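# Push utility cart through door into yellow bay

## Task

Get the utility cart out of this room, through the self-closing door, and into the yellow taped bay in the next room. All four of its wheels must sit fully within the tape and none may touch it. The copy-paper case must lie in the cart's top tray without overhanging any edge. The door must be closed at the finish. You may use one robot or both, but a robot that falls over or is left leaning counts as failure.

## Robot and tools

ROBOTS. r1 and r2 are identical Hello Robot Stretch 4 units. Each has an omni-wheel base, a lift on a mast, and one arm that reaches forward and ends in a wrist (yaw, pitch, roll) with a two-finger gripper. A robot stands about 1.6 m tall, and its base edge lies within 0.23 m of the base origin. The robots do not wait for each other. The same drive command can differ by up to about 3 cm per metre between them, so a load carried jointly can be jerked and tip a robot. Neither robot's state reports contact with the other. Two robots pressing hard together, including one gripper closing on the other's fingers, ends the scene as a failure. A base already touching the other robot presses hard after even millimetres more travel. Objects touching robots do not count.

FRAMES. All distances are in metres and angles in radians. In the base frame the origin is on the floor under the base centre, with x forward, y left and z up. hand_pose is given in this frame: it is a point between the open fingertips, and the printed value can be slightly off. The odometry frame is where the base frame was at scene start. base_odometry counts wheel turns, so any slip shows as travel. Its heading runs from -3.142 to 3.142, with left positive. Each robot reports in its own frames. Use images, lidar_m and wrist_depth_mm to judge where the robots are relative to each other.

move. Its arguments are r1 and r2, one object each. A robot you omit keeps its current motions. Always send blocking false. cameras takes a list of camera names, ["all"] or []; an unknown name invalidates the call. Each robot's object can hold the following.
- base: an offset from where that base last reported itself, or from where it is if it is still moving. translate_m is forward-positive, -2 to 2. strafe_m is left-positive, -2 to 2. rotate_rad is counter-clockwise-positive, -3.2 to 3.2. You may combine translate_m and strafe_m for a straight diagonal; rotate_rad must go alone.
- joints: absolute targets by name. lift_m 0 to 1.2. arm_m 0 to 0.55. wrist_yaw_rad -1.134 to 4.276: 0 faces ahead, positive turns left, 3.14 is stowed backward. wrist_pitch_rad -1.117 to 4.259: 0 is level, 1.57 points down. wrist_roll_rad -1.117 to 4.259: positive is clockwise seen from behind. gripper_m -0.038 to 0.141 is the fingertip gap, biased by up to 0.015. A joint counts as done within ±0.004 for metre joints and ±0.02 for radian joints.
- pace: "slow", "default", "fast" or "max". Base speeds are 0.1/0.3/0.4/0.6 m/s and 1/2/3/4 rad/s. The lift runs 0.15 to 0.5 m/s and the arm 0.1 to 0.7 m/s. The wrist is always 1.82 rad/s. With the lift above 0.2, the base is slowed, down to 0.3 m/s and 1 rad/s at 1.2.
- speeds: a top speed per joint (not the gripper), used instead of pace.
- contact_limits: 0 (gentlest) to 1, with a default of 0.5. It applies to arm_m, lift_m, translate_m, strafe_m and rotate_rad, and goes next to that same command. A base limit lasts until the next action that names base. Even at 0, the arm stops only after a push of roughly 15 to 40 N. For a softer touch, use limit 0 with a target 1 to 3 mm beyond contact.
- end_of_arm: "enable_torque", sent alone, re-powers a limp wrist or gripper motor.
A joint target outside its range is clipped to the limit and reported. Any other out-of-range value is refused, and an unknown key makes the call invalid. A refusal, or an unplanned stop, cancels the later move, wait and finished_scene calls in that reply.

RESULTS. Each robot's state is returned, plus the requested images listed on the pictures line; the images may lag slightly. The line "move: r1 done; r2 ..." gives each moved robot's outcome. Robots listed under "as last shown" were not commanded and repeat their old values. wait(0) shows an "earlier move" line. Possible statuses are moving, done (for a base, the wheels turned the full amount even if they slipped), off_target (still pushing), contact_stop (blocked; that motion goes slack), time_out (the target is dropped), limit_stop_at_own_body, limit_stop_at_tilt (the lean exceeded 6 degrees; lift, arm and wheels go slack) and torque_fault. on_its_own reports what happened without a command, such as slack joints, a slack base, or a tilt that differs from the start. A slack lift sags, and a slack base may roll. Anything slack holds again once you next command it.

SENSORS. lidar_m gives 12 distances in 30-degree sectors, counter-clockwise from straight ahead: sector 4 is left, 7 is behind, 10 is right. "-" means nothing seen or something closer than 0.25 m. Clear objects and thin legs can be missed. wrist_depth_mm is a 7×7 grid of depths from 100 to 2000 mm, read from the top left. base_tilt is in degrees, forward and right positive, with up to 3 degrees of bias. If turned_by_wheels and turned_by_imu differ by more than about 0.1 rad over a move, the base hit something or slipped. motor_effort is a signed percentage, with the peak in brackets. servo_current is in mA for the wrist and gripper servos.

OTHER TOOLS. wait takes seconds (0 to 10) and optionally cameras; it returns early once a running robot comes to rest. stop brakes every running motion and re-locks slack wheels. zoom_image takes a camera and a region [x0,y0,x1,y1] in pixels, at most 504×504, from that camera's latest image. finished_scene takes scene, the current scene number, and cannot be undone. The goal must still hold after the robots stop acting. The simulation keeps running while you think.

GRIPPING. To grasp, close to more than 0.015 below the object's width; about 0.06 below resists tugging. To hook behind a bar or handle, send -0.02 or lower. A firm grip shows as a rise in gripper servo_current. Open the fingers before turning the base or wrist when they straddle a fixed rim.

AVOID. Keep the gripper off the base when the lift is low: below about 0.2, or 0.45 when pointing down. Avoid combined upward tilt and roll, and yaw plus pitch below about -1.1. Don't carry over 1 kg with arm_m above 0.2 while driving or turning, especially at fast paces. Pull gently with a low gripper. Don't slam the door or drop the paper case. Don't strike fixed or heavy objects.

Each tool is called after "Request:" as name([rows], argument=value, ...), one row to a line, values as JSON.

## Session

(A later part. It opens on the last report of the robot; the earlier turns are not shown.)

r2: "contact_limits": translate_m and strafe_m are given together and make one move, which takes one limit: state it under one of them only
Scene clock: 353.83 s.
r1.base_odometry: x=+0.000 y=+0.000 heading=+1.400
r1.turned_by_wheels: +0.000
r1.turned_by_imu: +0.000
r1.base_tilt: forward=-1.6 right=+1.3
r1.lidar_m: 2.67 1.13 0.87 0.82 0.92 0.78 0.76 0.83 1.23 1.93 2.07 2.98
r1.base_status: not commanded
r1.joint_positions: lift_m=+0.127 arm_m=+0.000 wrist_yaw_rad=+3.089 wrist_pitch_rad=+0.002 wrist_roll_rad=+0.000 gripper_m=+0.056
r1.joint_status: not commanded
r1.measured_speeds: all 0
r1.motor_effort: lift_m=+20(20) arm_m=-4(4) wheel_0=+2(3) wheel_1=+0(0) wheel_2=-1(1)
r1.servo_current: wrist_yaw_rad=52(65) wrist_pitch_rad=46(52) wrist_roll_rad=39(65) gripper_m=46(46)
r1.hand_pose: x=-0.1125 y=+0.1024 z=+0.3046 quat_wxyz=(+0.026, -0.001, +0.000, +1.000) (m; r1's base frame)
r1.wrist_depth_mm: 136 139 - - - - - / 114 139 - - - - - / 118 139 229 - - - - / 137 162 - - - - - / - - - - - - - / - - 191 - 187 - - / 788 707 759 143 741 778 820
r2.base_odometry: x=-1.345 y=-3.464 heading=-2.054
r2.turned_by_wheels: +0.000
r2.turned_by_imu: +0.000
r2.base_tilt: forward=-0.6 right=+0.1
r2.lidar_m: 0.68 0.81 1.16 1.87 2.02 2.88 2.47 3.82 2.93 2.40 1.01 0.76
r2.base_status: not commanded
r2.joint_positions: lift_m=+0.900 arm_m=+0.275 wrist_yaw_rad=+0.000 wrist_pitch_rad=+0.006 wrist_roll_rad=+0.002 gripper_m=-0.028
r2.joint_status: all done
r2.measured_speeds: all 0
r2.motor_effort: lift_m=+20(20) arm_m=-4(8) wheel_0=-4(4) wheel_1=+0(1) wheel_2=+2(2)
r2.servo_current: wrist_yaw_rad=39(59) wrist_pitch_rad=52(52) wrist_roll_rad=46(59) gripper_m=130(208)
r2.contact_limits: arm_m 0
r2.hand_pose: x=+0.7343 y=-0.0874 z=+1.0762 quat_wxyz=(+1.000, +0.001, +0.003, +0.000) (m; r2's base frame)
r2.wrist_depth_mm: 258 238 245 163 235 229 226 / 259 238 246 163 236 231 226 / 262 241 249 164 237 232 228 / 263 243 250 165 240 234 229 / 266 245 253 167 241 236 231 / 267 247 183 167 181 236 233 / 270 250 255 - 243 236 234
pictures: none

Request:
move(blocking=false, r2={"base":{"translate_m":-0.246,"strafe_m":-0.108},"joints":{"wrist_yaw_rad":0.262},"speeds":{"wrist_yaw_rad":0.1},"pace":"slow","contact_limits":{"translate_m":0.7}})

Request:
wait(seconds=3)

Request:
wait(seconds=1.5, cameras=["r2_wrist_camera","r2_head_camera"])

Scene clock: 358.33 s.
move: r2 moving
r1.base_odometry: x=+0.000 y=+0.000 heading=+1.400
r1.turned_by_wheels: +0.000
r1.turned_by_imu: +0.000
r1.base_tilt: forward=-1.5 right=+1.2
r1.lidar_m: 2.69 1.15 0.87 0.82 0.91 0.79 0.78 0.80 1.24 1.94 2.05 2.98
r1.base_status: not commanded
r1.joint_positions: lift_m=+0.127 arm_m=+0.000 wrist_yaw_rad=+3.089 wrist_pitch_rad=+0.002 wrist_roll_rad=+0.000 gripper_m=+0.056
r1.joint_status: not commanded
r1.measured_speeds: all 0
r1.motor_effort: lift_m=+20(20) arm_m=-4(4) wheel_0=+3(3) wheel_1=+0(0) wheel_2=-1(1)
r1.servo_current: wrist_yaw_rad=52(59) wrist_pitch_rad=46(46) wrist_roll_rad=59(65) gripper_m=39(46)
r1.hand_pose: x=-0.1125 y=+0.1024 z=+0.3046 quat_wxyz=(+0.026, -0.001, +0.000, +1.000) (m; r1's base frame)
r1.wrist_depth_mm: 136 138 - - - - - / 113 139 - - - - - / 118 139 230 - - - - / 137 161 - - - - - / - - - - - - - / - - 190 - 187 - - / 778 699 750 143 741 778 820
r2.base_odometry: x=-1.344 y=-3.451 heading=-2.054
r2.turned_by_wheels: -0.001
r2.turned_by_imu: -0.010
r2.base_tilt: forward=-0.6 right=+0.0
r2.lidar_m: 0.66 0.78 1.15 1.89 2.00 2.83 2.45 3.88 2.94 2.52 1.05 0.78
r2.base_status: translate_m moving; strafe_m moving
r2.joint_positions: lift_m=+0.900 arm_m=+0.275 wrist_yaw_rad=+0.043 wrist_pitch_rad=+0.006 wrist_roll_rad=+0.002 gripper_m=-0.028
r2.joint_status: wrist_yaw_rad moving
r2.measured_speeds: translate_m=-0.048 strafe_m=-0.020 rotate_rad=+0.000 lift_m=+0.000 arm_m=+0.000 wrist_yaw_rad=+0.098 wrist_pitch_rad=+0.000 wrist_roll_rad=+0.000
r2.motor_effort: lift_m=+20(20) arm_m=-4(4) wheel_0=-12(14) wheel_1=-12(13) wheel_2=+16(17)
r2.servo_current: wrist_yaw_rad=39(78) wrist_pitch_rad=46(52) wrist_roll_rad=46(59) gripper_m=124(137)
r2.contact_limits: arm_m 0; translate_m 0.7
r2.hand_pose: x=+0.7378 y=-0.0750 z=+1.0762 quat_wxyz=(+1.000, +0.001, +0.003, +0.021) (m; r2's base frame)
r2.wrist_depth_mm: 271 248 246 162 234 227 223 / 272 250 247 163 235 228 224 / 273 251 250 165 237 230 224 / 278 254 251 165 238 231 227 / 279 255 254 167 240 232 228 / 282 258 183 167 182 234 230 / 285 276 257 - 243 234 232
pictures: none

Scene clock: 361.33 s.
earlier move: r2 moving
r1.base_odometry: x=+0.000 y=+0.000 heading=+1.400
r1.turned_by_wheels: +0.000
r1.turned_by_imu: +0.000
r1.base_tilt: forward=-1.6 right=+1.3
r1.lidar_m: 2.66 1.17 0.87 0.83 0.91 0.79 0.76 0.83 1.23 1.91 2.05 2.97
r1.base_status: not commanded
r1.joint_positions: lift_m=+0.127 arm_m=+0.000 wrist_yaw_rad=+3.089 wrist_pitch_rad=+0.002 wrist_roll_rad=+0.000 gripper_m=+0.056
r1.joint_status: not commanded
r1.measured_speeds: all 0
r1.motor_effort: lift_m=+20(20) arm_m=-4(4) wheel_0=+2(3) wheel_1=+0(0) wheel_2=-1(1)
r1.servo_current: wrist_yaw_rad=65(72) wrist_pitch_rad=39(52) wrist_roll_rad=33(72) gripper_m=39(46)
r1.hand_pose: x=-0.1125 y=+0.1024 z=+0.3046 quat_wxyz=(+0.026, -0.001, +0.000, +1.000) (m; r1's base frame)
r1.wrist_depth_mm: 136 139 - - - - - / 113 139 - - - - - / 118 139 228 - - - - / 137 161 - - - - - / - - - - - - - / - - 190 - 187 - - / 788 707 750 143 741 768 820
r2.base_odometry: x=-1.326 y=-3.197 heading=-2.052
r2.turned_by_wheels: +0.002
r2.turned_by_imu: +0.000
r2.base_tilt: forward=-0.6 right=+0.0
r2.lidar_m: 0.67 1.07 1.47 2.00 2.12 3.02 2.23 3.73 2.80 2.74 1.31 0.83
r2.base_status: translate_m moving; strafe_m moving
r2.joint_positions: lift_m=+0.900 arm_m=+0.275 wrist_yaw_rad=+0.268 wrist_pitch_rad=+0.006 wrist_roll_rad=+0.002 gripper_m=-0.028
r2.joint_status: all done
r2.measured_speeds: translate_m=-0.011 strafe_m=-0.005 rotate_rad=+0.001 lift_m=+0.000 arm_m=+0.000 wrist_yaw_rad=+0.000 wrist_pitch_rad=+0.000 wrist_roll_rad=+0.000
r2.motor_effort: lift_m=+20(20) arm_m=-4(4) wheel_0=+2(17) wheel_1=-5(16) wheel_2=+19(21)
r2.servo_current: wrist_yaw_rad=59(91) wrist_pitch_rad=46(52) wrist_roll_rad=52(59) gripper_m=124(137)
r2.contact_limits: arm_m 0; translate_m 0.7
r2.hand_pose: x=+0.7472 y=-0.0079 z=+1.0762 quat_wxyz=(+0.991, +0.001, +0.003, +0.134) (m; r2's base frame)
r2.wrist_depth_mm: - - 247 162 233 227 221 / - - 247 164 235 227 223 / - - 251 164 236 229 224 / - - 251 168 237 231 225 / - - 253 166 239 232 227 / - - 184 167 182 233 229 / - - - - 242 233 230
wait: 3.00 s; no rest
pictures: none

Scene clock: 361.73 s.
earlier move: r2 done
r1.base_odometry: x=+0.000 y=+0.000 heading=+1.400
r1.turned_by_wheels: +0.000
r1.turned_by_imu: +0.000
r1.base_tilt: forward=-1.6 right=+1.3
r1.lidar_m: 2.63 1.15 0.87 0.82 0.90 0.80 0.78 0.81 1.21 1.94 2.07 3.02
r1.base_status: not commanded
r1.joint_positions: lift_m=+0.127 arm_m=+0.000 wrist_yaw_rad=+3.089 wrist_pitch_rad=+0.002 wrist_roll_rad=+0.000 gripper_m=+0.056
r1.joint_status: not commanded
r1.measured_speeds: all 0
r1.motor_effort: lift_m=+20(20) arm_m=-4(4) wheel_0=+2(3) wheel_1=+0(0) wheel_2=-1(1)
r1.servo_current: wrist_yaw_rad=52(72) wrist_pitch_rad=39(52) wrist_roll_rad=46(72) gripper_m=39(46)
r1.hand_pose: x=-0.1125 y=+0.1024 z=+0.3046 quat_wxyz=(+0.026, -0.001, +0.000, +1.000) (m; r1's base frame)
r1.wrist_depth_mm: 136 139 - - - - - / 113 139 - - - - - / 118 139 229 - - - - / 137 161 - - - - - / - - - - - - - / - - 191 - 188 - - / 788 707 759 143 741 778 820
r2.base_odometry: x=-1.326 y=-3.197 heading=-2.052
r2.turned_by_wheels: +0.000
r2.turned_by_imu: +0.000
r2.base_tilt: forward=-0.6 right=+0.0
r2.lidar_m: 0.66 1.05 1.49 1.99 2.14 3.03 2.24 3.75 2.82 2.74 1.34 0.84
r2.base_status: done
r2.joint_positions: lift_m=+0.900 arm_m=+0.275 wrist_yaw_rad=+0.268 wrist_pitch_rad=+0.006 wrist_roll_rad=+0.002 gripper_m=-0.028
r2.joint_status: all done
r2.measured_speeds: all 0
r2.motor_effort: lift_m=+20(20) arm_m=-4(4) wheel_0=+0(17) wheel_1=-5(16) wheel_2=+20(21)
r2.servo_current: wrist_yaw_rad=59(91) wrist_pitch_rad=46(52) wrist_roll_rad=39(59) gripper_m=124(137)
r2.contact_limits: arm_m 0; translate_m 0.7
r2.hand_pose: x=+0.7472 y=-0.0078 z=+1.0762 quat_wxyz=(+0.991, +0.001, +0.003, +0.134) (m; r2's base frame)
r2.wrist_depth_mm: - - 246 162 234 226 221 / - - 248 163 234 228 223 / - - 250 164 236 229 224 / - - 250 168 238 230 225 / - - 254 166 239 232 226 / - - 183 167 182 235 229 / - - - - 241 234 230
wait: 0.40 of 1.5 s (r2 has come to rest)
pictures: r2_head_camera, r2_wrist_camera
Images, in order (width x height): r2_head_camera 420x560, r2_wrist_camera 616x392.

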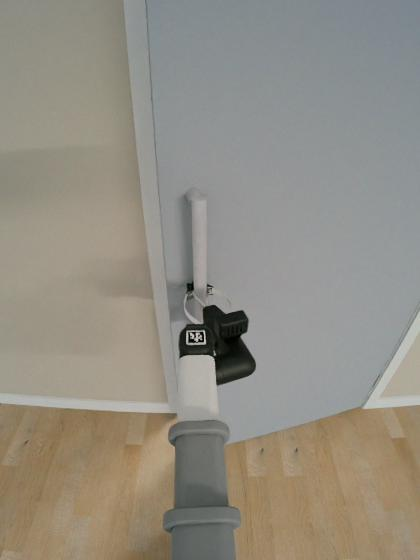

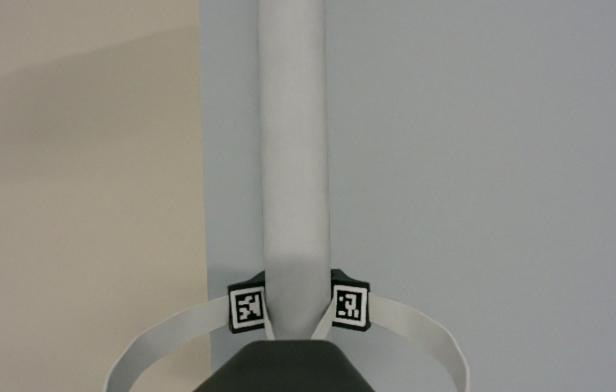

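Request:
move(blocking=false, r2={"base":{"translate_m":-0.209,"strafe_m":-0.168},"joints":{"wrist_yaw_rad":0.524},"speeds":{"wrist_yaw_rad":0.1},"pace":"slow","contact_limits":{"translate_m":0.7}})

Request:
wait(seconds=3.2)

Request:
wait(seconds=1, cameras=["r2_wrist_camera"])

Request:
move(blocking=false, r2={"base":{"translate_m":-0.159,"strafe_m":-0.217},"joints":{"wrist_yaw_rad":0.785},"speeds":{"wrist_yaw_rad":0.1},"pace":"slow","contact_limits":{"translate_m":0.7}})

Request:
wait(seconds=3.2)

Request:
wait(seconds=1, cameras=["r2_wrist_camera","r2_head_camera"])

Scene clock: 369.80 s.
move: r2 moving
r1: as last shown
r1.lidar_m: 2.65 1.15 0.86 0.83 0.90 0.78 0.77 0.84 1.23 1.91 2.03 2.98
r1.motor_effort: lift_m=+20(20) arm_m=-4(4) wheel_0=+3(3) wheel_1=+0(0) wheel_2=-1(1)
r1.servo_current: wrist_yaw_rad=65(72) wrist_pitch_rad=39(46) wrist_roll_rad=52(52) gripper_m=39(46)
r1.wrist_depth_mm: 136 139 - - - - - / 114 139 - - - - - / 118 139 229 - - - - / 137 161 - - - - - / - - - - - - - / - - 191 - 187 - - / 788 707 759 143 750 778 820
r2.base_odometry: x=-1.329 y=-3.183 heading=-2.051
r2.turned_by_wheels: +0.001
r2.turned_by_imu: +0.002
r2.base_tilt: forward=-0.6 right=+0.1
r2.lidar_m: 0.68 1.07 1.50 1.98 2.15 3.05 2.23 3.67 2.82 2.72 1.37 0.84
r2.base_status: translate_m moving; strafe_m moving
r2.joint_positions: lift_m=+0.900 arm_m=+0.275 wrist_yaw_rad=+0.308 wrist_pitch_rad=+0.006 wrist_roll_rad=+0.002 gripper_m=-0.028
r2.joint_status: wrist_yaw_rad moving
r2.measured_speeds: translate_m=-0.041 strafe_m=-0.033 rotate_rad=-0.001 lift_m=+0.000 arm_m=+0.000 wrist_yaw_rad=+0.098 wrist_pitch_rad=+0.000 wrist_roll_rad=+0.000
r2.motor_effort: lift_m=+20(20) arm_m=-4(4) wheel_0=+4(9) wheel_1=-11(11) wheel_2=+19(23)
r2.servo_current: wrist_yaw_rad=65(78) wrist_pitch_rad=52(52) wrist_roll_rad=39(59) gripper_m=130(130)
r2.contact_limits: arm_m 0; translate_m 0.7
r2.hand_pose: x=+0.7472 y=+0.0041 z=+1.0762 quat_wxyz=(+0.988, +0.001, +0.003, +0.153) (m; r2's base frame)
r2.wrist_depth_mm: - - 246 161 233 224 218 / - - 249 163 234 226 220 / - - 251 164 236 228 222 / - - 253 166 237 229 223 / - - 254 166 239 229 224 / - - 185 167 178 231 225 / - 137 - - 242 229 227
pictures: none

Scene clock: 373.00 s.
earlier move: r2 moving
r1.base_odometry: x=+0.000 y=+0.000 heading=+1.400
r1.turned_by_wheels: +0.000
r1.turned_by_imu: +0.000
r1.base_tilt: forward=-1.6 right=+1.3
r1.lidar_m: 2.65 1.15 0.87 0.84 0.91 0.78 0.76 0.83 1.25 1.94 2.06 3.00
r1.base_status: not commanded
r1.joint_positions: lift_m=+0.127 arm_m=+0.000 wrist_yaw_rad=+3.089 wrist_pitch_rad=+0.002 wrist_roll_rad=+0.000 gripper_m=+0.056
r1.joint_status: not commanded
r1.measured_speeds: all 0
r1.motor_effort: lift_m=+20(20) arm_m=-4(4) wheel_0=+2(3) wheel_1=+0(0) wheel_2=-1(1)
r1.servo_current: wrist_yaw_rad=52(72) wrist_pitch_rad=46(52) wrist_roll_rad=52(65) gripper_m=46(52)
r1.hand_pose: x=-0.1125 y=+0.1024 z=+0.3046 quat_wxyz=(+0.026, -0.001, +0.000, +1.000) (m; r1's base frame)
r1.wrist_depth_mm: 136 139 - - - - - / 113 139 - - - - - / 117 140 229 - - - - / 137 162 - - - - - / - - - - - - - / - - 191 - 187 - - / 798 707 759 143 741 778 820
r2.base_odometry: x=-1.379 y=-2.934 heading=-2.049
r2.turned_by_wheels: +0.002
r2.turned_by_imu: +0.006
r2.base_tilt: forward=-0.6 right=+0.0
r2.lidar_m: 0.69 1.26 1.84 2.17 2.32 3.29 2.03 3.43 2.63 2.56 1.59 0.98
r2.base_status: translate_m moving; strafe_m moving
r2.joint_positions: lift_m=+0.900 arm_m=+0.275 wrist_yaw_rad=+0.535 wrist_pitch_rad=+0.006 wrist_roll_rad=+0.002 gripper_m=-0.028
r2.joint_status: all done
r2.measured_speeds: all 0
r2.motor_effort: lift_m=+20(20) arm_m=-4(4) wheel_0=+19(22) wheel_1=+1(12) wheel_2=+22(24)
r2.servo_current: wrist_yaw_rad=78(85) wrist_pitch_rad=39(52) wrist_roll_rad=59(59) gripper_m=124(137)
r2.contact_limits: arm_m 0; translate_m 0.7
r2.hand_pose: x=+0.7386 y=+0.0718 z=+1.0762 quat_wxyz=(+0.964, +0.000, +0.003, +0.264) (m; r2's base frame)
r2.wrist_depth_mm: - - 248 164 231 223 216 / 1756 - 249 165 232 224 219 / - - 252 165 233 225 219 / - - 253 166 236 227 221 / 1808 - 254 166 236 227 223 / 1808 - 185 168 180 229 223 / - - - - 238 227 225
wait: 3.20 s; no rest
pictures: none

Scene clock: 373.20 s.
earlier move: r2 done
r1.base_odometry: x=+0.000 y=+0.000 heading=+1.400
r1.turned_by_wheels: +0.000
r1.turned_by_imu: +0.000
r1.base_tilt: forward=-1.6 right=+1.2
r1.lidar_m: 2.66 1.15 0.86 0.83 0.90 0.79 0.77 0.83 1.21 1.93 2.06 2.97
r1.base_status: not commanded
r1.joint_positions: lift_m=+0.127 arm_m=+0.000 wrist_yaw_rad=+3.089 wrist_pitch_rad=+0.002 wrist_roll_rad=+0.000 gripper_m=+0.056
r1.joint_status: not commanded
r1.measured_speeds: all 0
r1.motor_effort: lift_m=+20(20) arm_m=-4(4) wheel_0=+2(3) wheel_1=+0(0) wheel_2=-1(1)
r1.servo_current: wrist_yaw_rad=39(72) wrist_pitch_rad=39(52) wrist_roll_rad=59(65) gripper_m=39(52)
r1.hand_pose: x=-0.1125 y=+0.1024 z=+0.3046 quat_wxyz=(+0.026, -0.001, +0.000, +1.000) (m; r1's base frame)
r1.wrist_depth_mm: 136 138 - - - - - / 113 139 - - - - - / 118 140 229 - - - - / 137 162 - - - - - / - - - - - - - / - - 190 - 188 - - / 798 707 741 143 750 778 809
r2.base_odometry: x=-1.379 y=-2.934 heading=-2.049
r2.turned_by_wheels: +0.000
r2.turned_by_imu: +0.000
r2.base_tilt: forward=-0.6 right=+0.1
r2.lidar_m: 0.68 1.27 1.80 2.17 2.32 3.30 2.01 3.46 2.62 2.55 1.60 0.95
r2.base_status: done
r2.joint_positions: lift_m=+0.900 arm_m=+0.275 wrist_yaw_rad=+0.535 wrist_pitch_rad=+0.006 wrist_roll_rad=+0.002 gripper_m=-0.028
r2.joint_status: all done
r2.measured_speeds: all 0
r2.motor_effort: lift_m=+20(20) arm_m=-4(4) wheel_0=+18(22) wheel_1=-1(12) wheel_2=+22(24)
r2.servo_current: wrist_yaw_rad=72(85) wrist_pitch_rad=46(52) wrist_roll_rad=52(59) gripper_m=117(137)
r2.contact_limits: arm_m 0; translate_m 0.7
r2.hand_pose: x=+0.7386 y=+0.0718 z=+1.0762 quat_wxyz=(+0.964, +0.000, +0.003, +0.264) (m; r2's base frame)
r2.wrist_depth_mm: - - 248 164 232 223 216 / 1756 - 249 164 232 224 217 / - - 252 165 234 226 219 / - - 252 166 236 228 220 / 1863 - 254 167 236 228 223 / 1756 - 184 168 181 228 222 / - - - - 237 227 224
wait: 0.20 of 1 s (r2 has come to rest)
pictures: r2_wrist_camera
Images, in order (width x height): r2_wrist_camera 616x392.

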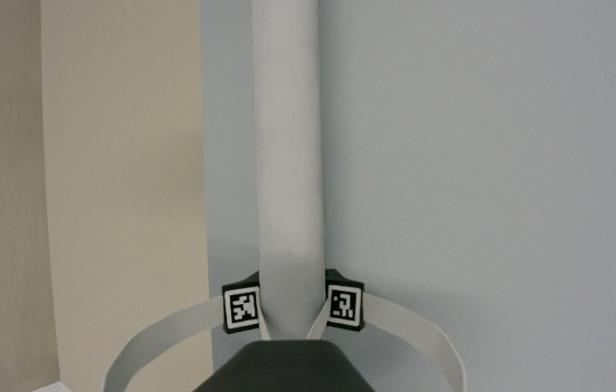

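Scene clock: 373.70 s.
move: r2 moving
r1: as last shown
r1.base_tilt: forward=-1.6 right=+1.3
r1.lidar_m: 2.64 1.12 0.86 0.84 0.88 0.79 0.76 0.81 1.20 1.92 2.06 2.96
r1.servo_current: wrist_yaw_rad=52(59) wrist_pitch_rad=46(52) wrist_roll_rad=52(59) gripper_m=33(46)
r1.wrist_depth_mm: 136 139 - - - - - / 113 139 - - - - - / 118 140 229 - - - - / 137 161 - - - - - / - - - - - - - / - - 190 - 187 - - / 778 699 759 143 750 778 809
r2.base_odometry: x=-1.384 y=-2.923 heading=-2.046
r2.turned_by_wheels: +0.003
r2.turned_by_imu: +0.003
r2.base_tilt: forward=-0.6 right=+0.0
r2.lidar_m: 0.67 1.27 1.81 2.20 2.36 3.31 2.02 3.42 2.63 2.54 1.60 0.97
r2.base_status: translate_m moving; strafe_m moving
r2.joint_positions: lift_m=+0.900 arm_m=+0.275 wrist_yaw_rad=+0.573 wrist_pitch_rad=+0.006 wrist_roll_rad=+0.002 gripper_m=-0.028
r2.joint_status: wrist_yaw_rad moving
r2.measured_speeds: translate_m=-0.028 strafe_m=-0.040 rotate_rad=+0.002 lift_m=+0.000 arm_m=+0.000 wrist_yaw_rad=+0.096 wrist_pitch_rad=+0.000 wrist_roll_rad=+0.000
r2.motor_effort: lift_m=+20(20) arm_m=-4(4) wheel_0=+13(19) wheel_1=-6(8) wheel_2=+24(26)
r2.servo_current: wrist_yaw_rad=65(130) wrist_pitch_rad=46(52) wrist_roll_rad=39(59) gripper_m=130(130)
r2.contact_limits: arm_m 0; translate_m 0.7
r2.hand_pose: x=+0.7356 y=+0.0830 z=+1.0762 quat_wxyz=(+0.959, +0.000, +0.003, +0.283) (m; r2's base frame)
r2.wrist_depth_mm: - - 249 163 229 220 214 / - - 250 163 231 222 215 / 1808 - 253 164 233 224 216 / 1808 - 254 167 234 225 217 / 1863 - 255 166 236 226 220 / - - 182 167 182 226 220 / - - - - 237 226 221
pictures: none

Scene clock: 376.90 s.
earlier move: r2 moving
r1.base_odometry: x=+0.000 y=+0.000 heading=+1.400
r1.turned_by_wheels: +0.000
r1.turned_by_imu: +0.000
r1.base_tilt: forward=-1.6 right=+1.3
r1.lidar_m: 2.66 1.13 0.87 0.85 0.91 0.78 0.78 0.82 1.21 1.92 2.06 2.96
r1.base_status: not commanded
r1.joint_positions: lift_m=+0.127 arm_m=+0.000 wrist_yaw_rad=+3.089 wrist_pitch_rad=+0.002 wrist_roll_rad=+0.000 gripper_m=+0.056
r1.joint_status: not commanded
r1.measured_speeds: all 0
r1.motor_effort: lift_m=+20(20) arm_m=-4(4) wheel_0=+2(3) wheel_1=+0(0) wheel_2=-1(1)
r1.servo_current: wrist_yaw_rad=46(78) wrist_pitch_rad=33(52) wrist_roll_rad=52(72) gripper_m=46(46)
r1.hand_pose: x=-0.1125 y=+0.1024 z=+0.3046 quat_wxyz=(+0.026, -0.001, +0.000, +1.000) (m; r1's base frame)
r1.wrist_depth_mm: 137 139 - - - - - / 114 139 - - - - - / 118 139 228 - - - - / 137 161 - - - - - / - - - - - - - / - - 191 - 187 - - / 778 707 759 143 741 788 809
r2.base_odometry: x=-1.498 y=-2.694 heading=-2.046
r2.turned_by_wheels: +0.001
r2.turned_by_imu: +0.030
r2.base_tilt: forward=-0.6 right=+0.0
r2.lidar_m: 0.65 0.71 2.10 2.42 2.60 1.96 1.88 3.04 2.38 2.34 1.77 1.11
r2.base_status: translate_m moving; strafe_m moving
r2.joint_positions: lift_m=+0.900 arm_m=+0.275 wrist_yaw_rad=+0.801 wrist_pitch_rad=+0.006 wrist_roll_rad=+0.002 gripper_m=-0.028
r2.joint_status: all done
r2.measured_speeds: translate_m=-0.002 strafe_m=+0.000 rotate_rad=-0.006 lift_m=+0.000 arm_m=+0.000 wrist_yaw_rad=+0.000 wrist_pitch_rad=+0.000 wrist_roll_rad=+0.000
r2.motor_effort: lift_m=+20(20) arm_m=-4(4) wheel_0=+26(28) wheel_1=+3(9) wheel_2=+20(26)
r2.servo_current: wrist_yaw_rad=91(130) wrist_pitch_rad=46(52) wrist_roll_rad=59(59) gripper_m=124(130)
r2.contact_limits: arm_m 0; translate_m 0.7
r2.hand_pose: x=+0.7095 y=+0.1461 z=+1.0762 quat_wxyz=(+0.921, +0.000, +0.003, +0.390) (m; r2's base frame)
r2.wrist_depth_mm: - - 254 167 226 214 206 / - - 255 163 229 216 207 / - - 258 167 229 218 209 / - - 259 167 232 219 211 / - - - 167 233 220 213 / - - 184 168 229 221 213 / - - - - 234 219 214
wait: 3.20 s; no rest
pictures: none

Scene clock: 377.90 s.
earlier move: r2 moving
r1.base_odometry: x=+0.000 y=+0.000 heading=+1.400
r1.turned_by_wheels: +0.000
r1.turned_by_imu: +0.000
r1.base_tilt: forward=-1.6 right=+1.3
r1.lidar_m: 2.64 1.14 0.87 0.83 0.90 0.78 0.77 0.84 1.24 1.92 2.05 2.93
r1.base_status: not commanded
r1.joint_positions: lift_m=+0.127 arm_m=+0.000 wrist_yaw_rad=+3.089 wrist_pitch_rad=+0.002 wrist_roll_rad=+0.000 gripper_m=+0.056
r1.joint_status: not commanded
r1.measured_speeds: all 0
r1.motor_effort: lift_m=+20(20) arm_m=-4(4) wheel_0=+2(3) wheel_1=+0(1) wheel_2=-1(1)
r1.servo_current: wrist_yaw_rad=46(78) wrist_pitch_rad=46(52) wrist_roll_rad=59(78) gripper_m=39(46)
r1.hand_pose: x=-0.1125 y=+0.1024 z=+0.3046 quat_wxyz=(+0.026, -0.001, +0.000, +1.000) (m; r1's base frame)
r1.wrist_depth_mm: 136 138 - - - - - / 113 139 - - - - - / 118 140 229 - - - - / 137 161 - - - - - / - - - - - - - / - - 190 - 187 - - / 788 707 759 143 741 788 798
r2.base_odometry: x=-1.499 y=-2.694 heading=-2.047
r2.turned_by_wheels: -0.001
r2.turned_by_imu: +0.017
r2.base_tilt: forward=-0.7 right=+0.1
r2.lidar_m: 0.65 0.71 2.13 2.41 2.63 1.95 1.87 3.03 2.37 2.33 1.70 1.08
r2.base_status: translate_m moving; strafe_m moving
r2.joint_positions: lift_m=+0.900 arm_m=+0.275 wrist_yaw_rad=+0.801 wrist_pitch_rad=+0.006 wrist_roll_rad=+0.002 gripper_m=-0.029
r2.joint_status: all done
r2.measured_speeds: translate_m=+0.002 strafe_m=-0.002 rotate_rad=-0.002 lift_m=+0.000 arm_m=+0.000 wrist_yaw_rad=+0.000 wrist_pitch_rad=+0.000 wrist_roll_rad=+0.000
r2.motor_effort: lift_m=+20(20) arm_m=-4(4) wheel_0=+17(28) wheel_1=+5(9) wheel_2=+11(26)
r2.servo_current: wrist_yaw_rad=85(130) wrist_pitch_rad=46(52) wrist_roll_rad=46(65) gripper_m=117(130)
r2.contact_limits: arm_m 0; translate_m 0.7
r2.hand_pose: x=+0.7095 y=+0.1461 z=+1.0763 quat_wxyz=(+0.921, +0.000, +0.003, +0.390) (m; r2's base frame)
r2.wrist_depth_mm: - - 255 164 225 213 204 / - - 258 165 227 216 - / - - 259 165 229 216 207 / - - 260 166 232 217 208 / - - 265 167 232 219 211 / - - 186 168 181 221 211 / - - - - 233 216 211
wait: 1.00 s; no rest
pictures: r2_head_camera, r2_wrist_camera
Images, in order (width x height): r2_head_camera 420x560, r2_wrist_camera 616x392.

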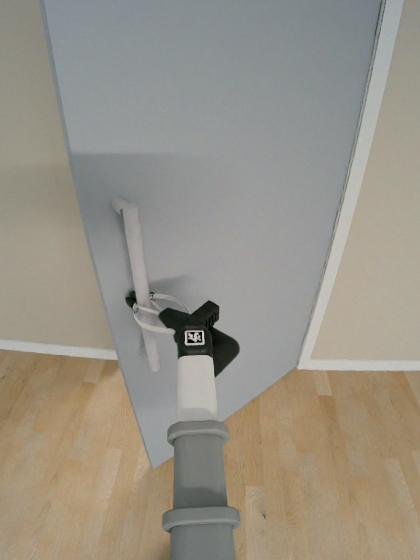

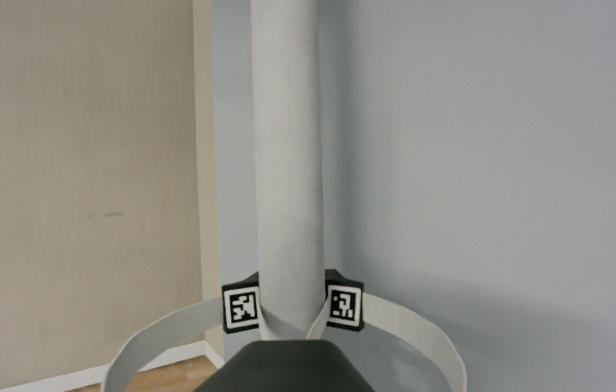

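Request:
move(blocking=false, r2={"base":{"translate_m":-0.11,"strafe_m":-0.25},"joints":{"wrist_yaw_rad":0.97},"speeds":{"wrist_yaw_rad":0.08},"pace":"slow","contact_limits":{"translate_m":0.8}})

Request:
wait(seconds=4)

Request:
wait(seconds=1, cameras=["r2_wrist_camera","r2_head_camera"])

Scene clock: 383.60 s.
earlier move: r2 done
move: r2 moving
r1: as last shown
r1.lidar_m: 2.64 1.14 0.86 0.82 0.88 0.80 0.77 0.83 1.21 1.93 2.06 2.96
r1.motor_effort: lift_m=+20(20) arm_m=-4(4) wheel_0=+2(3) wheel_1=+0(0) wheel_2=-1(1)
r1.servo_current: wrist_yaw_rad=52(52) wrist_pitch_rad=46(46) wrist_roll_rad=59(72) gripper_m=46(46)
r1.wrist_depth_mm: 136 139 - - - - - / 113 139 - - - - - / 118 140 229 - - - - / 137 162 - - - - - / - - - - - - - / - - 190 - 187 - - / 798 699 759 143 759 778 809
r2.base_odometry: x=-1.507 y=-2.684 heading=-2.044
r2.turned_by_wheels: +0.003
r2.turned_by_imu: +0.005
r2.base_tilt: forward=-0.6 right=+0.0
r2.lidar_m: 0.67 0.70 2.13 2.41 2.64 1.95 1.88 2.99 2.36 2.33 1.64 1.07
r2.base_status: translate_m moving; strafe_m moving
r2.joint_positions: lift_m=+0.900 arm_m=+0.275 wrist_yaw_rad=+0.826 wrist_pitch_rad=+0.006 wrist_roll_rad=+0.002 gripper_m=-0.029
r2.joint_status: wrist_yaw_rad moving
r2.measured_speeds: translate_m=-0.019 strafe_m=-0.044 rotate_rad=+0.001 lift_m=+0.000 arm_m=+0.000 wrist_yaw_rad=+0.079 wrist_pitch_rad=+0.000 wrist_roll_rad=+0.000
r2.motor_effort: lift_m=+20(20) arm_m=-4(4) wheel_0=+19(21) wheel_1=-5(5) wheel_2=+21(22)
r2.servo_current: wrist_yaw_rad=0(111) wrist_pitch_rad=46(52) wrist_roll_rad=52(59) gripper_m=117(124)
r2.contact_limits: arm_m 0; translate_m 0.8
r2.hand_pose: x=+0.7057 y=+0.1528 z=+1.0763 quat_wxyz=(+0.916, +0.000, +0.003, +0.401) (m; r2's base frame)
r2.wrist_depth_mm: - - - 163 225 212 203 / - - 259 163 228 215 - / - - - 164 229 215 206 / - - - 167 231 216 207 / - - - 166 232 218 209 / - - 186 167 181 219 209 / - - - - 233 217 211
pictures: none

Scene clock: 387.10 s.
earlier move: r2 done
r1.base_odometry: x=+0.000 y=+0.000 heading=+1.400
r1.turned_by_wheels: +0.000
r1.turned_by_imu: +0.000
r1.base_tilt: forward=-1.6 right=+1.3
r1.lidar_m: 2.67 1.12 0.86 0.84 0.90 0.79 0.76 0.81 1.23 1.92 2.07 2.99
r1.base_status: not commanded
r1.joint_positions: lift_m=+0.127 arm_m=+0.000 wrist_yaw_rad=+3.089 wrist_pitch_rad=+0.002 wrist_roll_rad=+0.000 gripper_m=+0.056
r1.joint_status: not commanded
r1.measured_speeds: all 0
r1.motor_effort: lift_m=+20(20) arm_m=-4(4) wheel_0=+2(3) wheel_1=+0(0) wheel_2=-1(1)
r1.servo_current: wrist_yaw_rad=39(65) wrist_pitch_rad=39(52) wrist_roll_rad=46(72) gripper_m=39(52)
r1.hand_pose: x=-0.1125 y=+0.1024 z=+0.3046 quat_wxyz=(+0.026, -0.001, +0.000, +1.000) (m; r1's base frame)
r1.wrist_depth_mm: 136 138 - - - - - / 113 139 - - - - - / 118 140 229 - - - - / 137 162 - - - - - / - - - - - - - / - - 190 - 188 - - / 788 715 759 143 741 778 820
r2.base_odometry: x=-1.671 y=-2.482 heading=-2.043
r2.turned_by_wheels: +0.001
r2.turned_by_imu: +0.169
r2.base_tilt: forward=-0.6 right=+0.0
r2.lidar_m: 0.63 0.64 2.65 2.65 3.13 1.89 4.06 2.39 2.09 2.08 1.54 1.04
r2.base_status: done
r2.joint_positions: lift_m=+0.900 arm_m=+0.275 wrist_yaw_rad=+0.984 wrist_pitch_rad=+0.006 wrist_roll_rad=+0.002 gripper_m=-0.029
r2.joint_status: all done
r2.measured_speeds: all 0
r2.motor_effort: lift_m=+20(20) arm_m=-4(4) wheel_0=+23(33) wheel_1=+3(6) wheel_2=+22(25)
r2.servo_current: wrist_yaw_rad=85(124) wrist_pitch_rad=46(52) wrist_roll_rad=46(65) gripper_m=117(124)
r2.contact_limits: arm_m 0; translate_m 0.8
r2.hand_pose: x=+0.6784 y=+0.1918 z=+1.0763 quat_wxyz=(+0.881, -0.001, +0.003, +0.473) (m; r2's base frame)
r2.wrist_depth_mm: - - - 165 217 198 - / - - - 163 218 197 182 / - - - 166 220 198 184 / - - - 167 220 200 186 / - - - 167 224 201 186 / - - 186 167 182 201 187 / - - - - 224 195 189
wait: 3.50 of 4 s (r2 has come to rest)
pictures: none

Scene clock: 388.10 s.
r1.base_odometry: x=+0.000 y=+0.000 heading=+1.400
r1.turned_by_wheels: +0.000
r1.turned_by_imu: +0.000
r1.base_tilt: forward=-1.6 right=+1.3
r1.lidar_m: 2.64 1.13 0.87 0.83 0.92 0.78 0.77 0.83 1.20 1.93 2.04 2.97
r1.base_status: not commanded
r1.joint_positions: lift_m=+0.127 arm_m=+0.000 wrist_yaw_rad=+3.089 wrist_pitch_rad=+0.002 wrist_roll_rad=+0.000 gripper_m=+0.056
r1.joint_status: not commanded
r1.measured_speeds: all 0
r1.motor_effort: lift_m=+20(20) arm_m=-4(4) wheel_0=+2(3) wheel_1=+0(0) wheel_2=-1(1)
r1.servo_current: wrist_yaw_rad=46(65) wrist_pitch_rad=46(52) wrist_roll_rad=52(72) gripper_m=46(52)
r1.hand_pose: x=-0.1125 y=+0.1024 z=+0.3046 quat_wxyz=(+0.026, -0.001, +0.000, +1.000) (m; r1's base frame)
r1.wrist_depth_mm: 136 138 - - - - - / 113 139 - - - - - / 117 140 229 - - - - / 137 162 - - - - - / - - - - - - - / - - 190 - 188 - - / 798 707 750 143 732 768 831
r2.base_odometry: x=-1.671 y=-2.482 heading=-2.043
r2.turned_by_wheels: +0.000
r2.turned_by_imu: +0.000
r2.base_tilt: forward=-0.6 right=+0.0
r2.lidar_m: 0.65 0.66 2.66 2.68 3.15 1.88 4.08 2.40 2.06 2.09 1.52 1.05
r2.base_status: done
r2.joint_positions: lift_m=+0.900 arm_m=+0.275 wrist_yaw_rad=+0.984 wrist_pitch_rad=+0.006 wrist_roll_rad=+0.002 gripper_m=-0.029
r2.joint_status: all done
r2.measured_speeds: all 0
r2.motor_effort: lift_m=+20(20) arm_m=-4(4) wheel_0=+23(33) wheel_1=+2(6) wheel_2=+21(25)
r2.servo_current: wrist_yaw_rad=85(124) wrist_pitch_rad=46(52) wrist_roll_rad=46(65) gripper_m=111(124)
r2.contact_limits: arm_m 0; translate_m 0.8
r2.hand_pose: x=+0.6784 y=+0.1918 z=+1.0763 quat_wxyz=(+0.881, -0.001, +0.003, +0.473) (m; r2's base frame)
r2.wrist_depth_mm: - - - 165 216 197 - / - - - 163 218 196 183 / - - - 166 220 198 185 / - - - 167 221 200 185 / - - - 167 223 201 186 / - - 185 167 181 202 188 / - - - - 224 194 189
wait: 1.00 s; at rest by 0.27 s
pictures: r2_head_camera, r2_wrist_camera
Images, in order (width x height): r2_head_camera 420x560, r2_wrist_camera 616x392.

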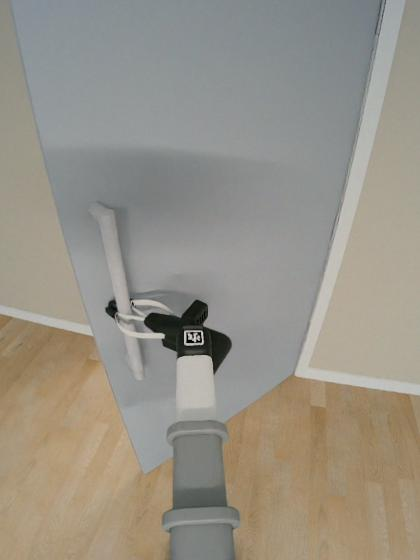

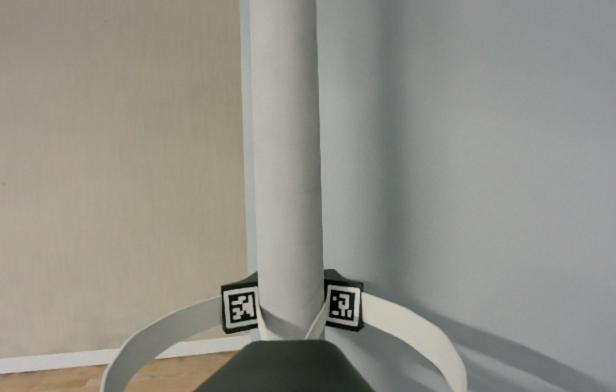

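Request:
move(blocking=false, r2={"base":{"translate_m":0.17},"joints":{"arm_m":0.105},"pace":"slow","contact_limits":{"translate_m":0.8,"arm_m":0.8}})

Request:
wait(seconds=3)

Request:
wait(seconds=0.5, cameras=["r2_wrist_camera","r2_head_camera"])

Scene clock: 401.97 s.
move: r2 moving
r1: as last shown
r1.lidar_m: 2.65 1.16 0.86 0.83 0.89 0.80 0.77 0.82 1.25 1.91 2.04 2.96
r1.servo_current: wrist_yaw_rad=59(59) wrist_pitch_rad=39(52) wrist_roll_rad=59(72) gripper_m=39(46)
r1.wrist_depth_mm: 136 138 - - - - - / 113 139 - - - - - / 118 139 229 - - - - / 137 162 - - - - - / - - - - - - - / - - 190 - 187 - - / 788 715 759 143 732 778 831
r2.base_odometry: x=-1.676 y=-2.493 heading=-2.040
r2.turned_by_wheels: +0.003
r2.turned_by_imu: +0.004
r2.base_tilt: forward=-0.6 right=+0.0
r2.lidar_m: 0.64 0.65 2.67 2.68 3.12 1.89 4.10 2.40 2.10 2.09 1.52 1.02
r2.base_status: translate_m moving
r2.joint_positions: lift_m=+0.900 arm_m=+0.263 wrist_yaw_rad=+0.984 wrist_pitch_rad=+0.006 wrist_roll_rad=+0.002 gripper_m=-0.029
r2.joint_status: arm_m moving
r2.measured_speeds: translate_m=+0.049 strafe_m=+0.000 rotate_rad=+0.001 lift_m=+0.000 arm_m=-0.049 wrist_yaw_rad=+0.000 wrist_pitch_rad=+0.000 wrist_roll_rad=+0.000
r2.motor_effort: lift_m=+20(20) arm_m=-7(13) wheel_0=+25(26) wheel_1=+12(12) wheel_2=+5(19)
r2.servo_current: wrist_yaw_rad=91(91) wrist_pitch_rad=46(52) wrist_roll_rad=52(52) gripper_m=124(124)
r2.contact_limits: arm_m 0.8; translate_m 0.8
r2.hand_pose: x=+0.6660 y=+0.1918 z=+1.0763 quat_wxyz=(+0.881, -0.001, +0.003, +0.473) (m; r2's base frame)
r2.wrist_depth_mm: - - - 164 217 198 - / - - - 165 220 198 183 / - - - 165 220 199 185 / - - - 166 221 200 186 / - - - 167 224 202 187 / - - 186 168 180 202 189 / - - - - 224 195 189
pictures: none

Scene clock: 404.47 s.
earlier move: r2 done
r1.base_odometry: x=+0.000 y=+0.000 heading=+1.400
r1.turned_by_wheels: +0.000
r1.turned_by_imu: +0.000
r1.base_tilt: forward=-1.6 right=+1.2
r1.lidar_m: 2.66 1.13 0.87 0.83 0.89 0.79 0.77 0.83 1.23 1.91 2.06 2.97
r1.base_status: not commanded
r1.joint_positions: lift_m=+0.127 arm_m=+0.000 wrist_yaw_rad=+3.089 wrist_pitch_rad=+0.002 wrist_roll_rad=+0.000 gripper_m=+0.056
r1.joint_status: not commanded
r1.measured_speeds: all 0
r1.motor_effort: lift_m=+20(20) arm_m=-4(4) wheel_0=+2(3) wheel_1=+0(0) wheel_2=-1(1)
r1.servo_current: wrist_yaw_rad=59(59) wrist_pitch_rad=46(52) wrist_roll_rad=52(72) gripper_m=39(46)
r1.hand_pose: x=-0.1125 y=+0.1024 z=+0.3046 quat_wxyz=(+0.026, -0.001, +0.000, +1.000) (m; r1's base frame)
r1.wrist_depth_mm: 136 139 - - - - - / 113 139 - - - - - / 118 140 229 - - - - / 137 161 - - - - - / - - - - - - - / - - 191 - 187 - - / 788 707 759 143 750 788 820
r2.base_odometry: x=-1.748 y=-2.634 heading=-2.040
r2.turned_by_wheels: -0.001
r2.turned_by_imu: +0.004
r2.base_tilt: forward=-0.7 right=+0.1
r2.lidar_m: 0.57 0.48 2.49 2.62 3.11 2.04 4.13 2.42 2.13 2.14 1.35 0.86
r2.base_status: done
r2.joint_positions: lift_m=+0.900 arm_m=+0.105 wrist_yaw_rad=+0.984 wrist_pitch_rad=+0.006 wrist_roll_rad=+0.002 gripper_m=-0.029
r2.joint_status: all done
r2.measured_speeds: all 0
r2.motor_effort: lift_m=+20(20) arm_m=-9(16) wheel_0=+18(26) wheel_1=+7(12) wheel_2=+6(19)
r2.servo_current: wrist_yaw_rad=78(98) wrist_pitch_rad=52(59) wrist_roll_rad=59(65) gripper_m=111(124)
r2.contact_limits: arm_m 0.8; translate_m 0.8
r2.hand_pose: x=+0.5087 y=+0.1918 z=+1.0763 quat_wxyz=(+0.881, -0.001, +0.003, +0.473) (m; r2's base frame)
r2.wrist_depth_mm: - - - 164 217 198 - / - - - 164 218 198 183 / - - - 165 219 199 185 / - - - 166 221 200 187 / - - - 167 224 202 186 / - - 187 167 180 202 188 / - - - - 224 198 189
wait: 2.50 of 3 s (r2 has come to rest)
pictures: none

Scene clock: 404.97 s.
r1.base_odometry: x=+0.000 y=+0.000 heading=+1.400
r1.turned_by_wheels: +0.000
r1.turned_by_imu: +0.000
r1.base_tilt: forward=-1.6 right=+1.2
r1.lidar_m: 2.68 1.13 0.85 0.84 0.91 0.79 0.77 0.83 1.25 1.92 2.06 2.98
r1.base_status: not commanded
r1.joint_positions: lift_m=+0.127 arm_m=+0.000 wrist_yaw_rad=+3.089 wrist_pitch_rad=+0.002 wrist_roll_rad=+0.000 gripper_m=+0.056
r1.joint_status: not commanded
r1.measured_speeds: all 0
r1.motor_effort: lift_m=+20(20) arm_m=-4(4) wheel_0=+2(3) wheel_1=+0(0) wheel_2=-1(1)
r1.servo_current: wrist_yaw_rad=52(59) wrist_pitch_rad=33(52) wrist_roll_rad=46(72) gripper_m=46(46)
r1.hand_pose: x=-0.1125 y=+0.1024 z=+0.3046 quat_wxyz=(+0.026, -0.001, +0.000, +1.000) (m; r1's base frame)
r1.wrist_depth_mm: 136 138 - - - - - / 113 139 - - - - - / 118 140 229 - - - - / 137 161 - - - - - / - - - - - - - / - - 190 - 187 - - / 798 707 750 143 741 778 820
r2.base_odometry: x=-1.748 y=-2.634 heading=-2.040
r2.turned_by_wheels: +0.000
r2.turned_by_imu: +0.000
r2.base_tilt: forward=-0.6 right=+0.0
r2.lidar_m: 0.58 0.47 2.49 2.61 3.10 2.05 4.16 2.45 2.12 2.14 1.33 0.83
r2.base_status: done
r2.joint_positions: lift_m=+0.900 arm_m=+0.105 wrist_yaw_rad=+0.984 wrist_pitch_rad=+0.006 wrist_roll_rad=+0.002 gripper_m=-0.029
r2.joint_status: all done
r2.measured_speeds: all 0
r2.motor_effort: lift_m=+20(20) arm_m=-9(16) wheel_0=+18(26) wheel_1=+6(12) wheel_2=+6(19)
r2.servo_current: wrist_yaw_rad=85(98) wrist_pitch_rad=46(59) wrist_roll_rad=46(65) gripper_m=117(124)
r2.contact_limits: arm_m 0.8; translate_m 0.8
r2.hand_pose: x=+0.5087 y=+0.1918 z=+1.0763 quat_wxyz=(+0.881, -0.001, +0.003, +0.473) (m; r2's base frame)
r2.wrist_depth_mm: - - - 163 217 198 - / - - - 164 218 197 183 / - - - 165 220 199 185 / - - - 166 222 200 186 / - - - 166 224 202 186 / - - 186 167 181 202 189 / - - - - 224 198 190
wait: 0.50 s; at rest by 0.27 s
pictures: r2_head_camera, r2_wrist_camera
Images, in order (width x height): r2_head_camera 420x560, r2_wrist_camera 616x392.

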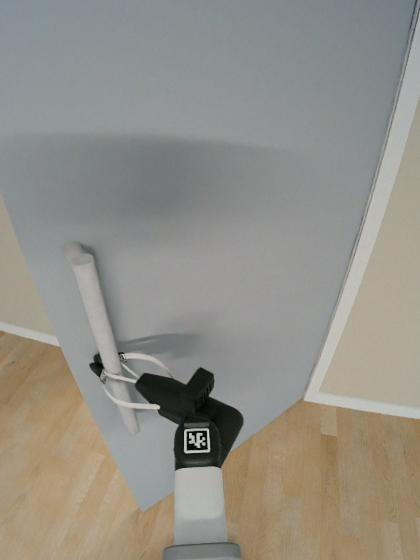

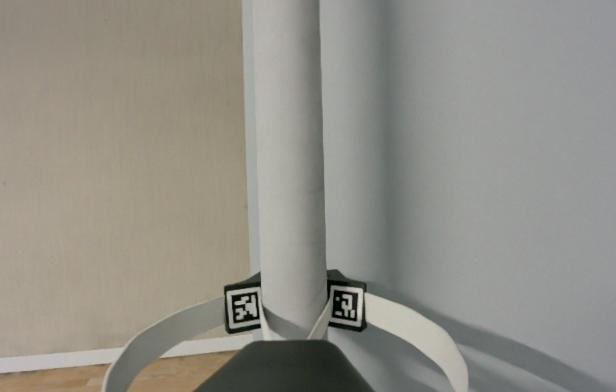

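Request:
move(blocking=false, r2={"base":{"translate_m":-0.101,"strafe_m":-0.102},"pace":"slow","contact_limits":{"translate_m":0.8}})

Request:
wait(seconds=3)

Request:
wait(seconds=0.3, cameras=["r2_wrist_camera","r2_head_camera"])

Scene clock: 427.20 s.
move: r2 moving
r1: as last shown
r1.lidar_m: 2.66 1.14 0.88 0.84 0.90 0.78 0.77 0.82 1.23 1.93 2.07 2.97
r1.servo_current: wrist_yaw_rad=46(72) wrist_pitch_rad=39(46) wrist_roll_rad=52(65) gripper_m=46(46)
r1.wrist_depth_mm: 136 138 - - - - - / 113 139 - - - - - / 117 140 229 - - - - / 137 162 - - - - - / - - - - - - - / - - 190 - 188 - - / 798 707 759 143 750 778 809
r2.base_odometry: x=-1.752 y=-2.622 heading=-2.038
r2.turned_by_wheels: +0.002
r2.turned_by_imu: +0.003
r2.base_tilt: forward=-0.6 right=+0.0
r2.lidar_m: 0.56 0.49 2.51 2.62 3.10 2.02 4.11 2.41 2.12 2.15 1.31 0.84
r2.base_status: translate_m moving; strafe_m moving
r2.joint_positions: lift_m=+0.900 arm_m=+0.105 wrist_yaw_rad=+0.984 wrist_pitch_rad=+0.006 wrist_roll_rad=+0.002 gripper_m=-0.029
r2.joint_status: not commanded
r2.measured_speeds: translate_m=-0.035 strafe_m=-0.035 rotate_rad=+0.003 lift_m=+0.000 arm_m=+0.000 wrist_yaw_rad=+0.000 wrist_pitch_rad=+0.000 wrist_roll_rad=+0.000
r2.motor_effort: lift_m=+20(20) arm_m=-9(10) wheel_0=+15(20) wheel_1=-7(7) wheel_2=+19(21)
r2.servo_current: wrist_yaw_rad=78(85) wrist_pitch_rad=46(52) wrist_roll_rad=39(52) gripper_m=124(124)
r2.contact_limits: arm_m 0.8; translate_m 0.8
r2.hand_pose: x=+0.5086 y=+0.1918 z=+1.0763 quat_wxyz=(+0.881, -0.001, +0.003, +0.473) (m; r2's base frame)
r2.wrist_depth_mm: - - - 164 216 196 - / - - - 164 219 198 184 / - - - 165 220 200 186 / - - - 165 222 201 187 / - - - 167 224 203 186 / - - 186 167 181 203 189 / - - - - 224 198 190
pictures: none

Scene clock: 429.40 s.
earlier move: r2 done
r1.base_odometry: x=+0.000 y=+0.000 heading=+1.400
r1.turned_by_wheels: +0.000
r1.turned_by_imu: +0.000
r1.base_tilt: forward=-1.6 right=+1.3
r1.lidar_m: 2.64 1.14 0.86 0.84 0.91 0.80 0.77 0.82 1.22 1.92 2.04 2.97
r1.base_status: not commanded
r1.joint_positions: lift_m=+0.127 arm_m=+0.000 wrist_yaw_rad=+3.089 wrist_pitch_rad=+0.002 wrist_roll_rad=+0.000 gripper_m=+0.056
r1.joint_status: not commanded
r1.measured_speeds: all 0
r1.motor_effort: lift_m=+20(20) arm_m=-4(4) wheel_0=+2(3) wheel_1=+0(0) wheel_2=-1(1)
r1.servo_current: wrist_yaw_rad=52(72) wrist_pitch_rad=33(52) wrist_roll_rad=26(72) gripper_m=39(46)
r1.hand_pose: x=-0.1125 y=+0.1024 z=+0.3046 quat_wxyz=(+0.026, -0.001, +0.000, +1.000) (m; r1's base frame)
r1.wrist_depth_mm: 137 138 - - - - - / 113 139 - - - - - / 118 140 229 - - - - / 137 162 - - - - - / - - - - - - - / - - 190 - 188 - - / 788 707 759 143 732 788 820
r2.base_odometry: x=-1.793 y=-2.498 heading=-2.037
r2.turned_by_wheels: +0.001
r2.turned_by_imu: +0.011
r2.base_tilt: forward=-0.7 right=+0.0
r2.lidar_m: 0.60 0.46 2.69 2.74 3.28 2.01 3.81 2.32 1.99 2.00 1.38 0.94
r2.base_status: done
r2.joint_positions: lift_m=+0.900 arm_m=+0.105 wrist_yaw_rad=+0.985 wrist_pitch_rad=+0.006 wrist_roll_rad=+0.002 gripper_m=-0.029
r2.joint_status: not commanded
r2.measured_speeds: all 0
r2.motor_effort: lift_m=+20(20) arm_m=-6(10) wheel_0=+23(25) wheel_1=-1(9) wheel_2=+17(24)
r2.servo_current: wrist_yaw_rad=91(98) wrist_pitch_rad=46(52) wrist_roll_rad=59(59) gripper_m=117(124)
r2.contact_limits: arm_m 0.8; translate_m 0.8
r2.hand_pose: x=+0.5084 y=+0.1920 z=+1.0763 quat_wxyz=(+0.881, -0.001, +0.003, +0.473) (m; r2's base frame)
r2.wrist_depth_mm: - - - 163 220 204 193 / - - - 163 223 205 193 / - - - 168 224 207 196 / - - - 169 226 208 197 / - - - 169 228 210 198 / - - 183 167 220 211 200 / - - - - 228 208 200
wait: 2.20 of 3 s (r2 has come to rest)
pictures: none

Scene clock: 429.70 s.
r1.base_odometry: x=+0.000 y=+0.000 heading=+1.400
r1.turned_by_wheels: +0.000
r1.turned_by_imu: +0.000
r1.base_tilt: forward=-1.6 right=+1.3
r1.lidar_m: 2.66 1.13 0.88 0.83 0.90 0.80 0.77 0.83 1.24 1.91 2.02 2.96
r1.base_status: not commanded
r1.joint_positions: lift_m=+0.127 arm_m=+0.000 wrist_yaw_rad=+3.089 wrist_pitch_rad=+0.002 wrist_roll_rad=+0.000 gripper_m=+0.056
r1.joint_status: not commanded
r1.measured_speeds: all 0
r1.motor_effort: lift_m=+20(20) arm_m=-4(4) wheel_0=+2(3) wheel_1=+0(0) wheel_2=-1(1)
r1.servo_current: wrist_yaw_rad=52(72) wrist_pitch_rad=39(52) wrist_roll_rad=46(72) gripper_m=46(46)
r1.hand_pose: x=-0.1125 y=+0.1024 z=+0.3046 quat_wxyz=(+0.026, -0.001, +0.000, +1.000) (m; r1's base frame)
r1.wrist_depth_mm: 136 138 - - - - - / 113 139 - - - - - / 118 140 229 - - - - / 137 162 - - - - - / - - - - - - - / - - 190 - 187 - - / 788 699 768 143 741 778 820
r2.base_odometry: x=-1.793 y=-2.498 heading=-2.037
r2.turned_by_wheels: +0.000
r2.turned_by_imu: +0.000
r2.base_tilt: forward=-0.7 right=+0.0
r2.lidar_m: 0.59 0.48 2.69 2.74 3.29 2.00 3.81 2.29 2.01 2.04 1.38 0.94
r2.base_status: done
r2.joint_positions: lift_m=+0.900 arm_m=+0.105 wrist_yaw_rad=+0.985 wrist_pitch_rad=+0.006 wrist_roll_rad=+0.002 gripper_m=-0.029
r2.joint_status: not commanded
r2.measured_speeds: all 0
r2.motor_effort: lift_m=+20(20) arm_m=-7(10) wheel_0=+22(25) wheel_1=-1(9) wheel_2=+17(24)
r2.servo_current: wrist_yaw_rad=91(98) wrist_pitch_rad=46(52) wrist_roll_rad=46(59) gripper_m=111(124)
r2.contact_limits: arm_m 0.8; translate_m 0.8
r2.hand_pose: x=+0.5084 y=+0.1920 z=+1.0763 quat_wxyz=(+0.881, -0.001, +0.003, +0.473) (m; r2's base frame)
r2.wrist_depth_mm: - - - 162 220 204 193 / - - - 163 223 205 194 / - - - 168 224 207 196 / - - - 168 225 208 197 / - - - 168 229 209 198 / - - 183 167 221 211 200 / - - - - 228 208 201
wait: 0.30 s; at rest by 0.27 s
pictures: r2_head_camera, r2_wrist_camera
Images, in order (width x height): r2_head_camera 420x560, r2_wrist_camera 616x392.

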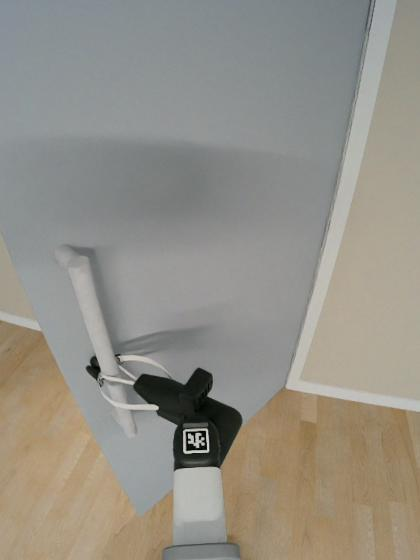

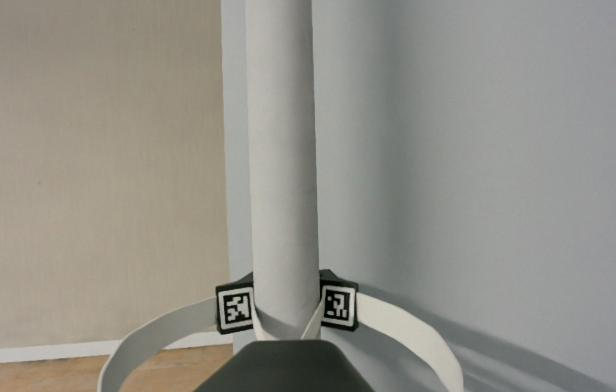

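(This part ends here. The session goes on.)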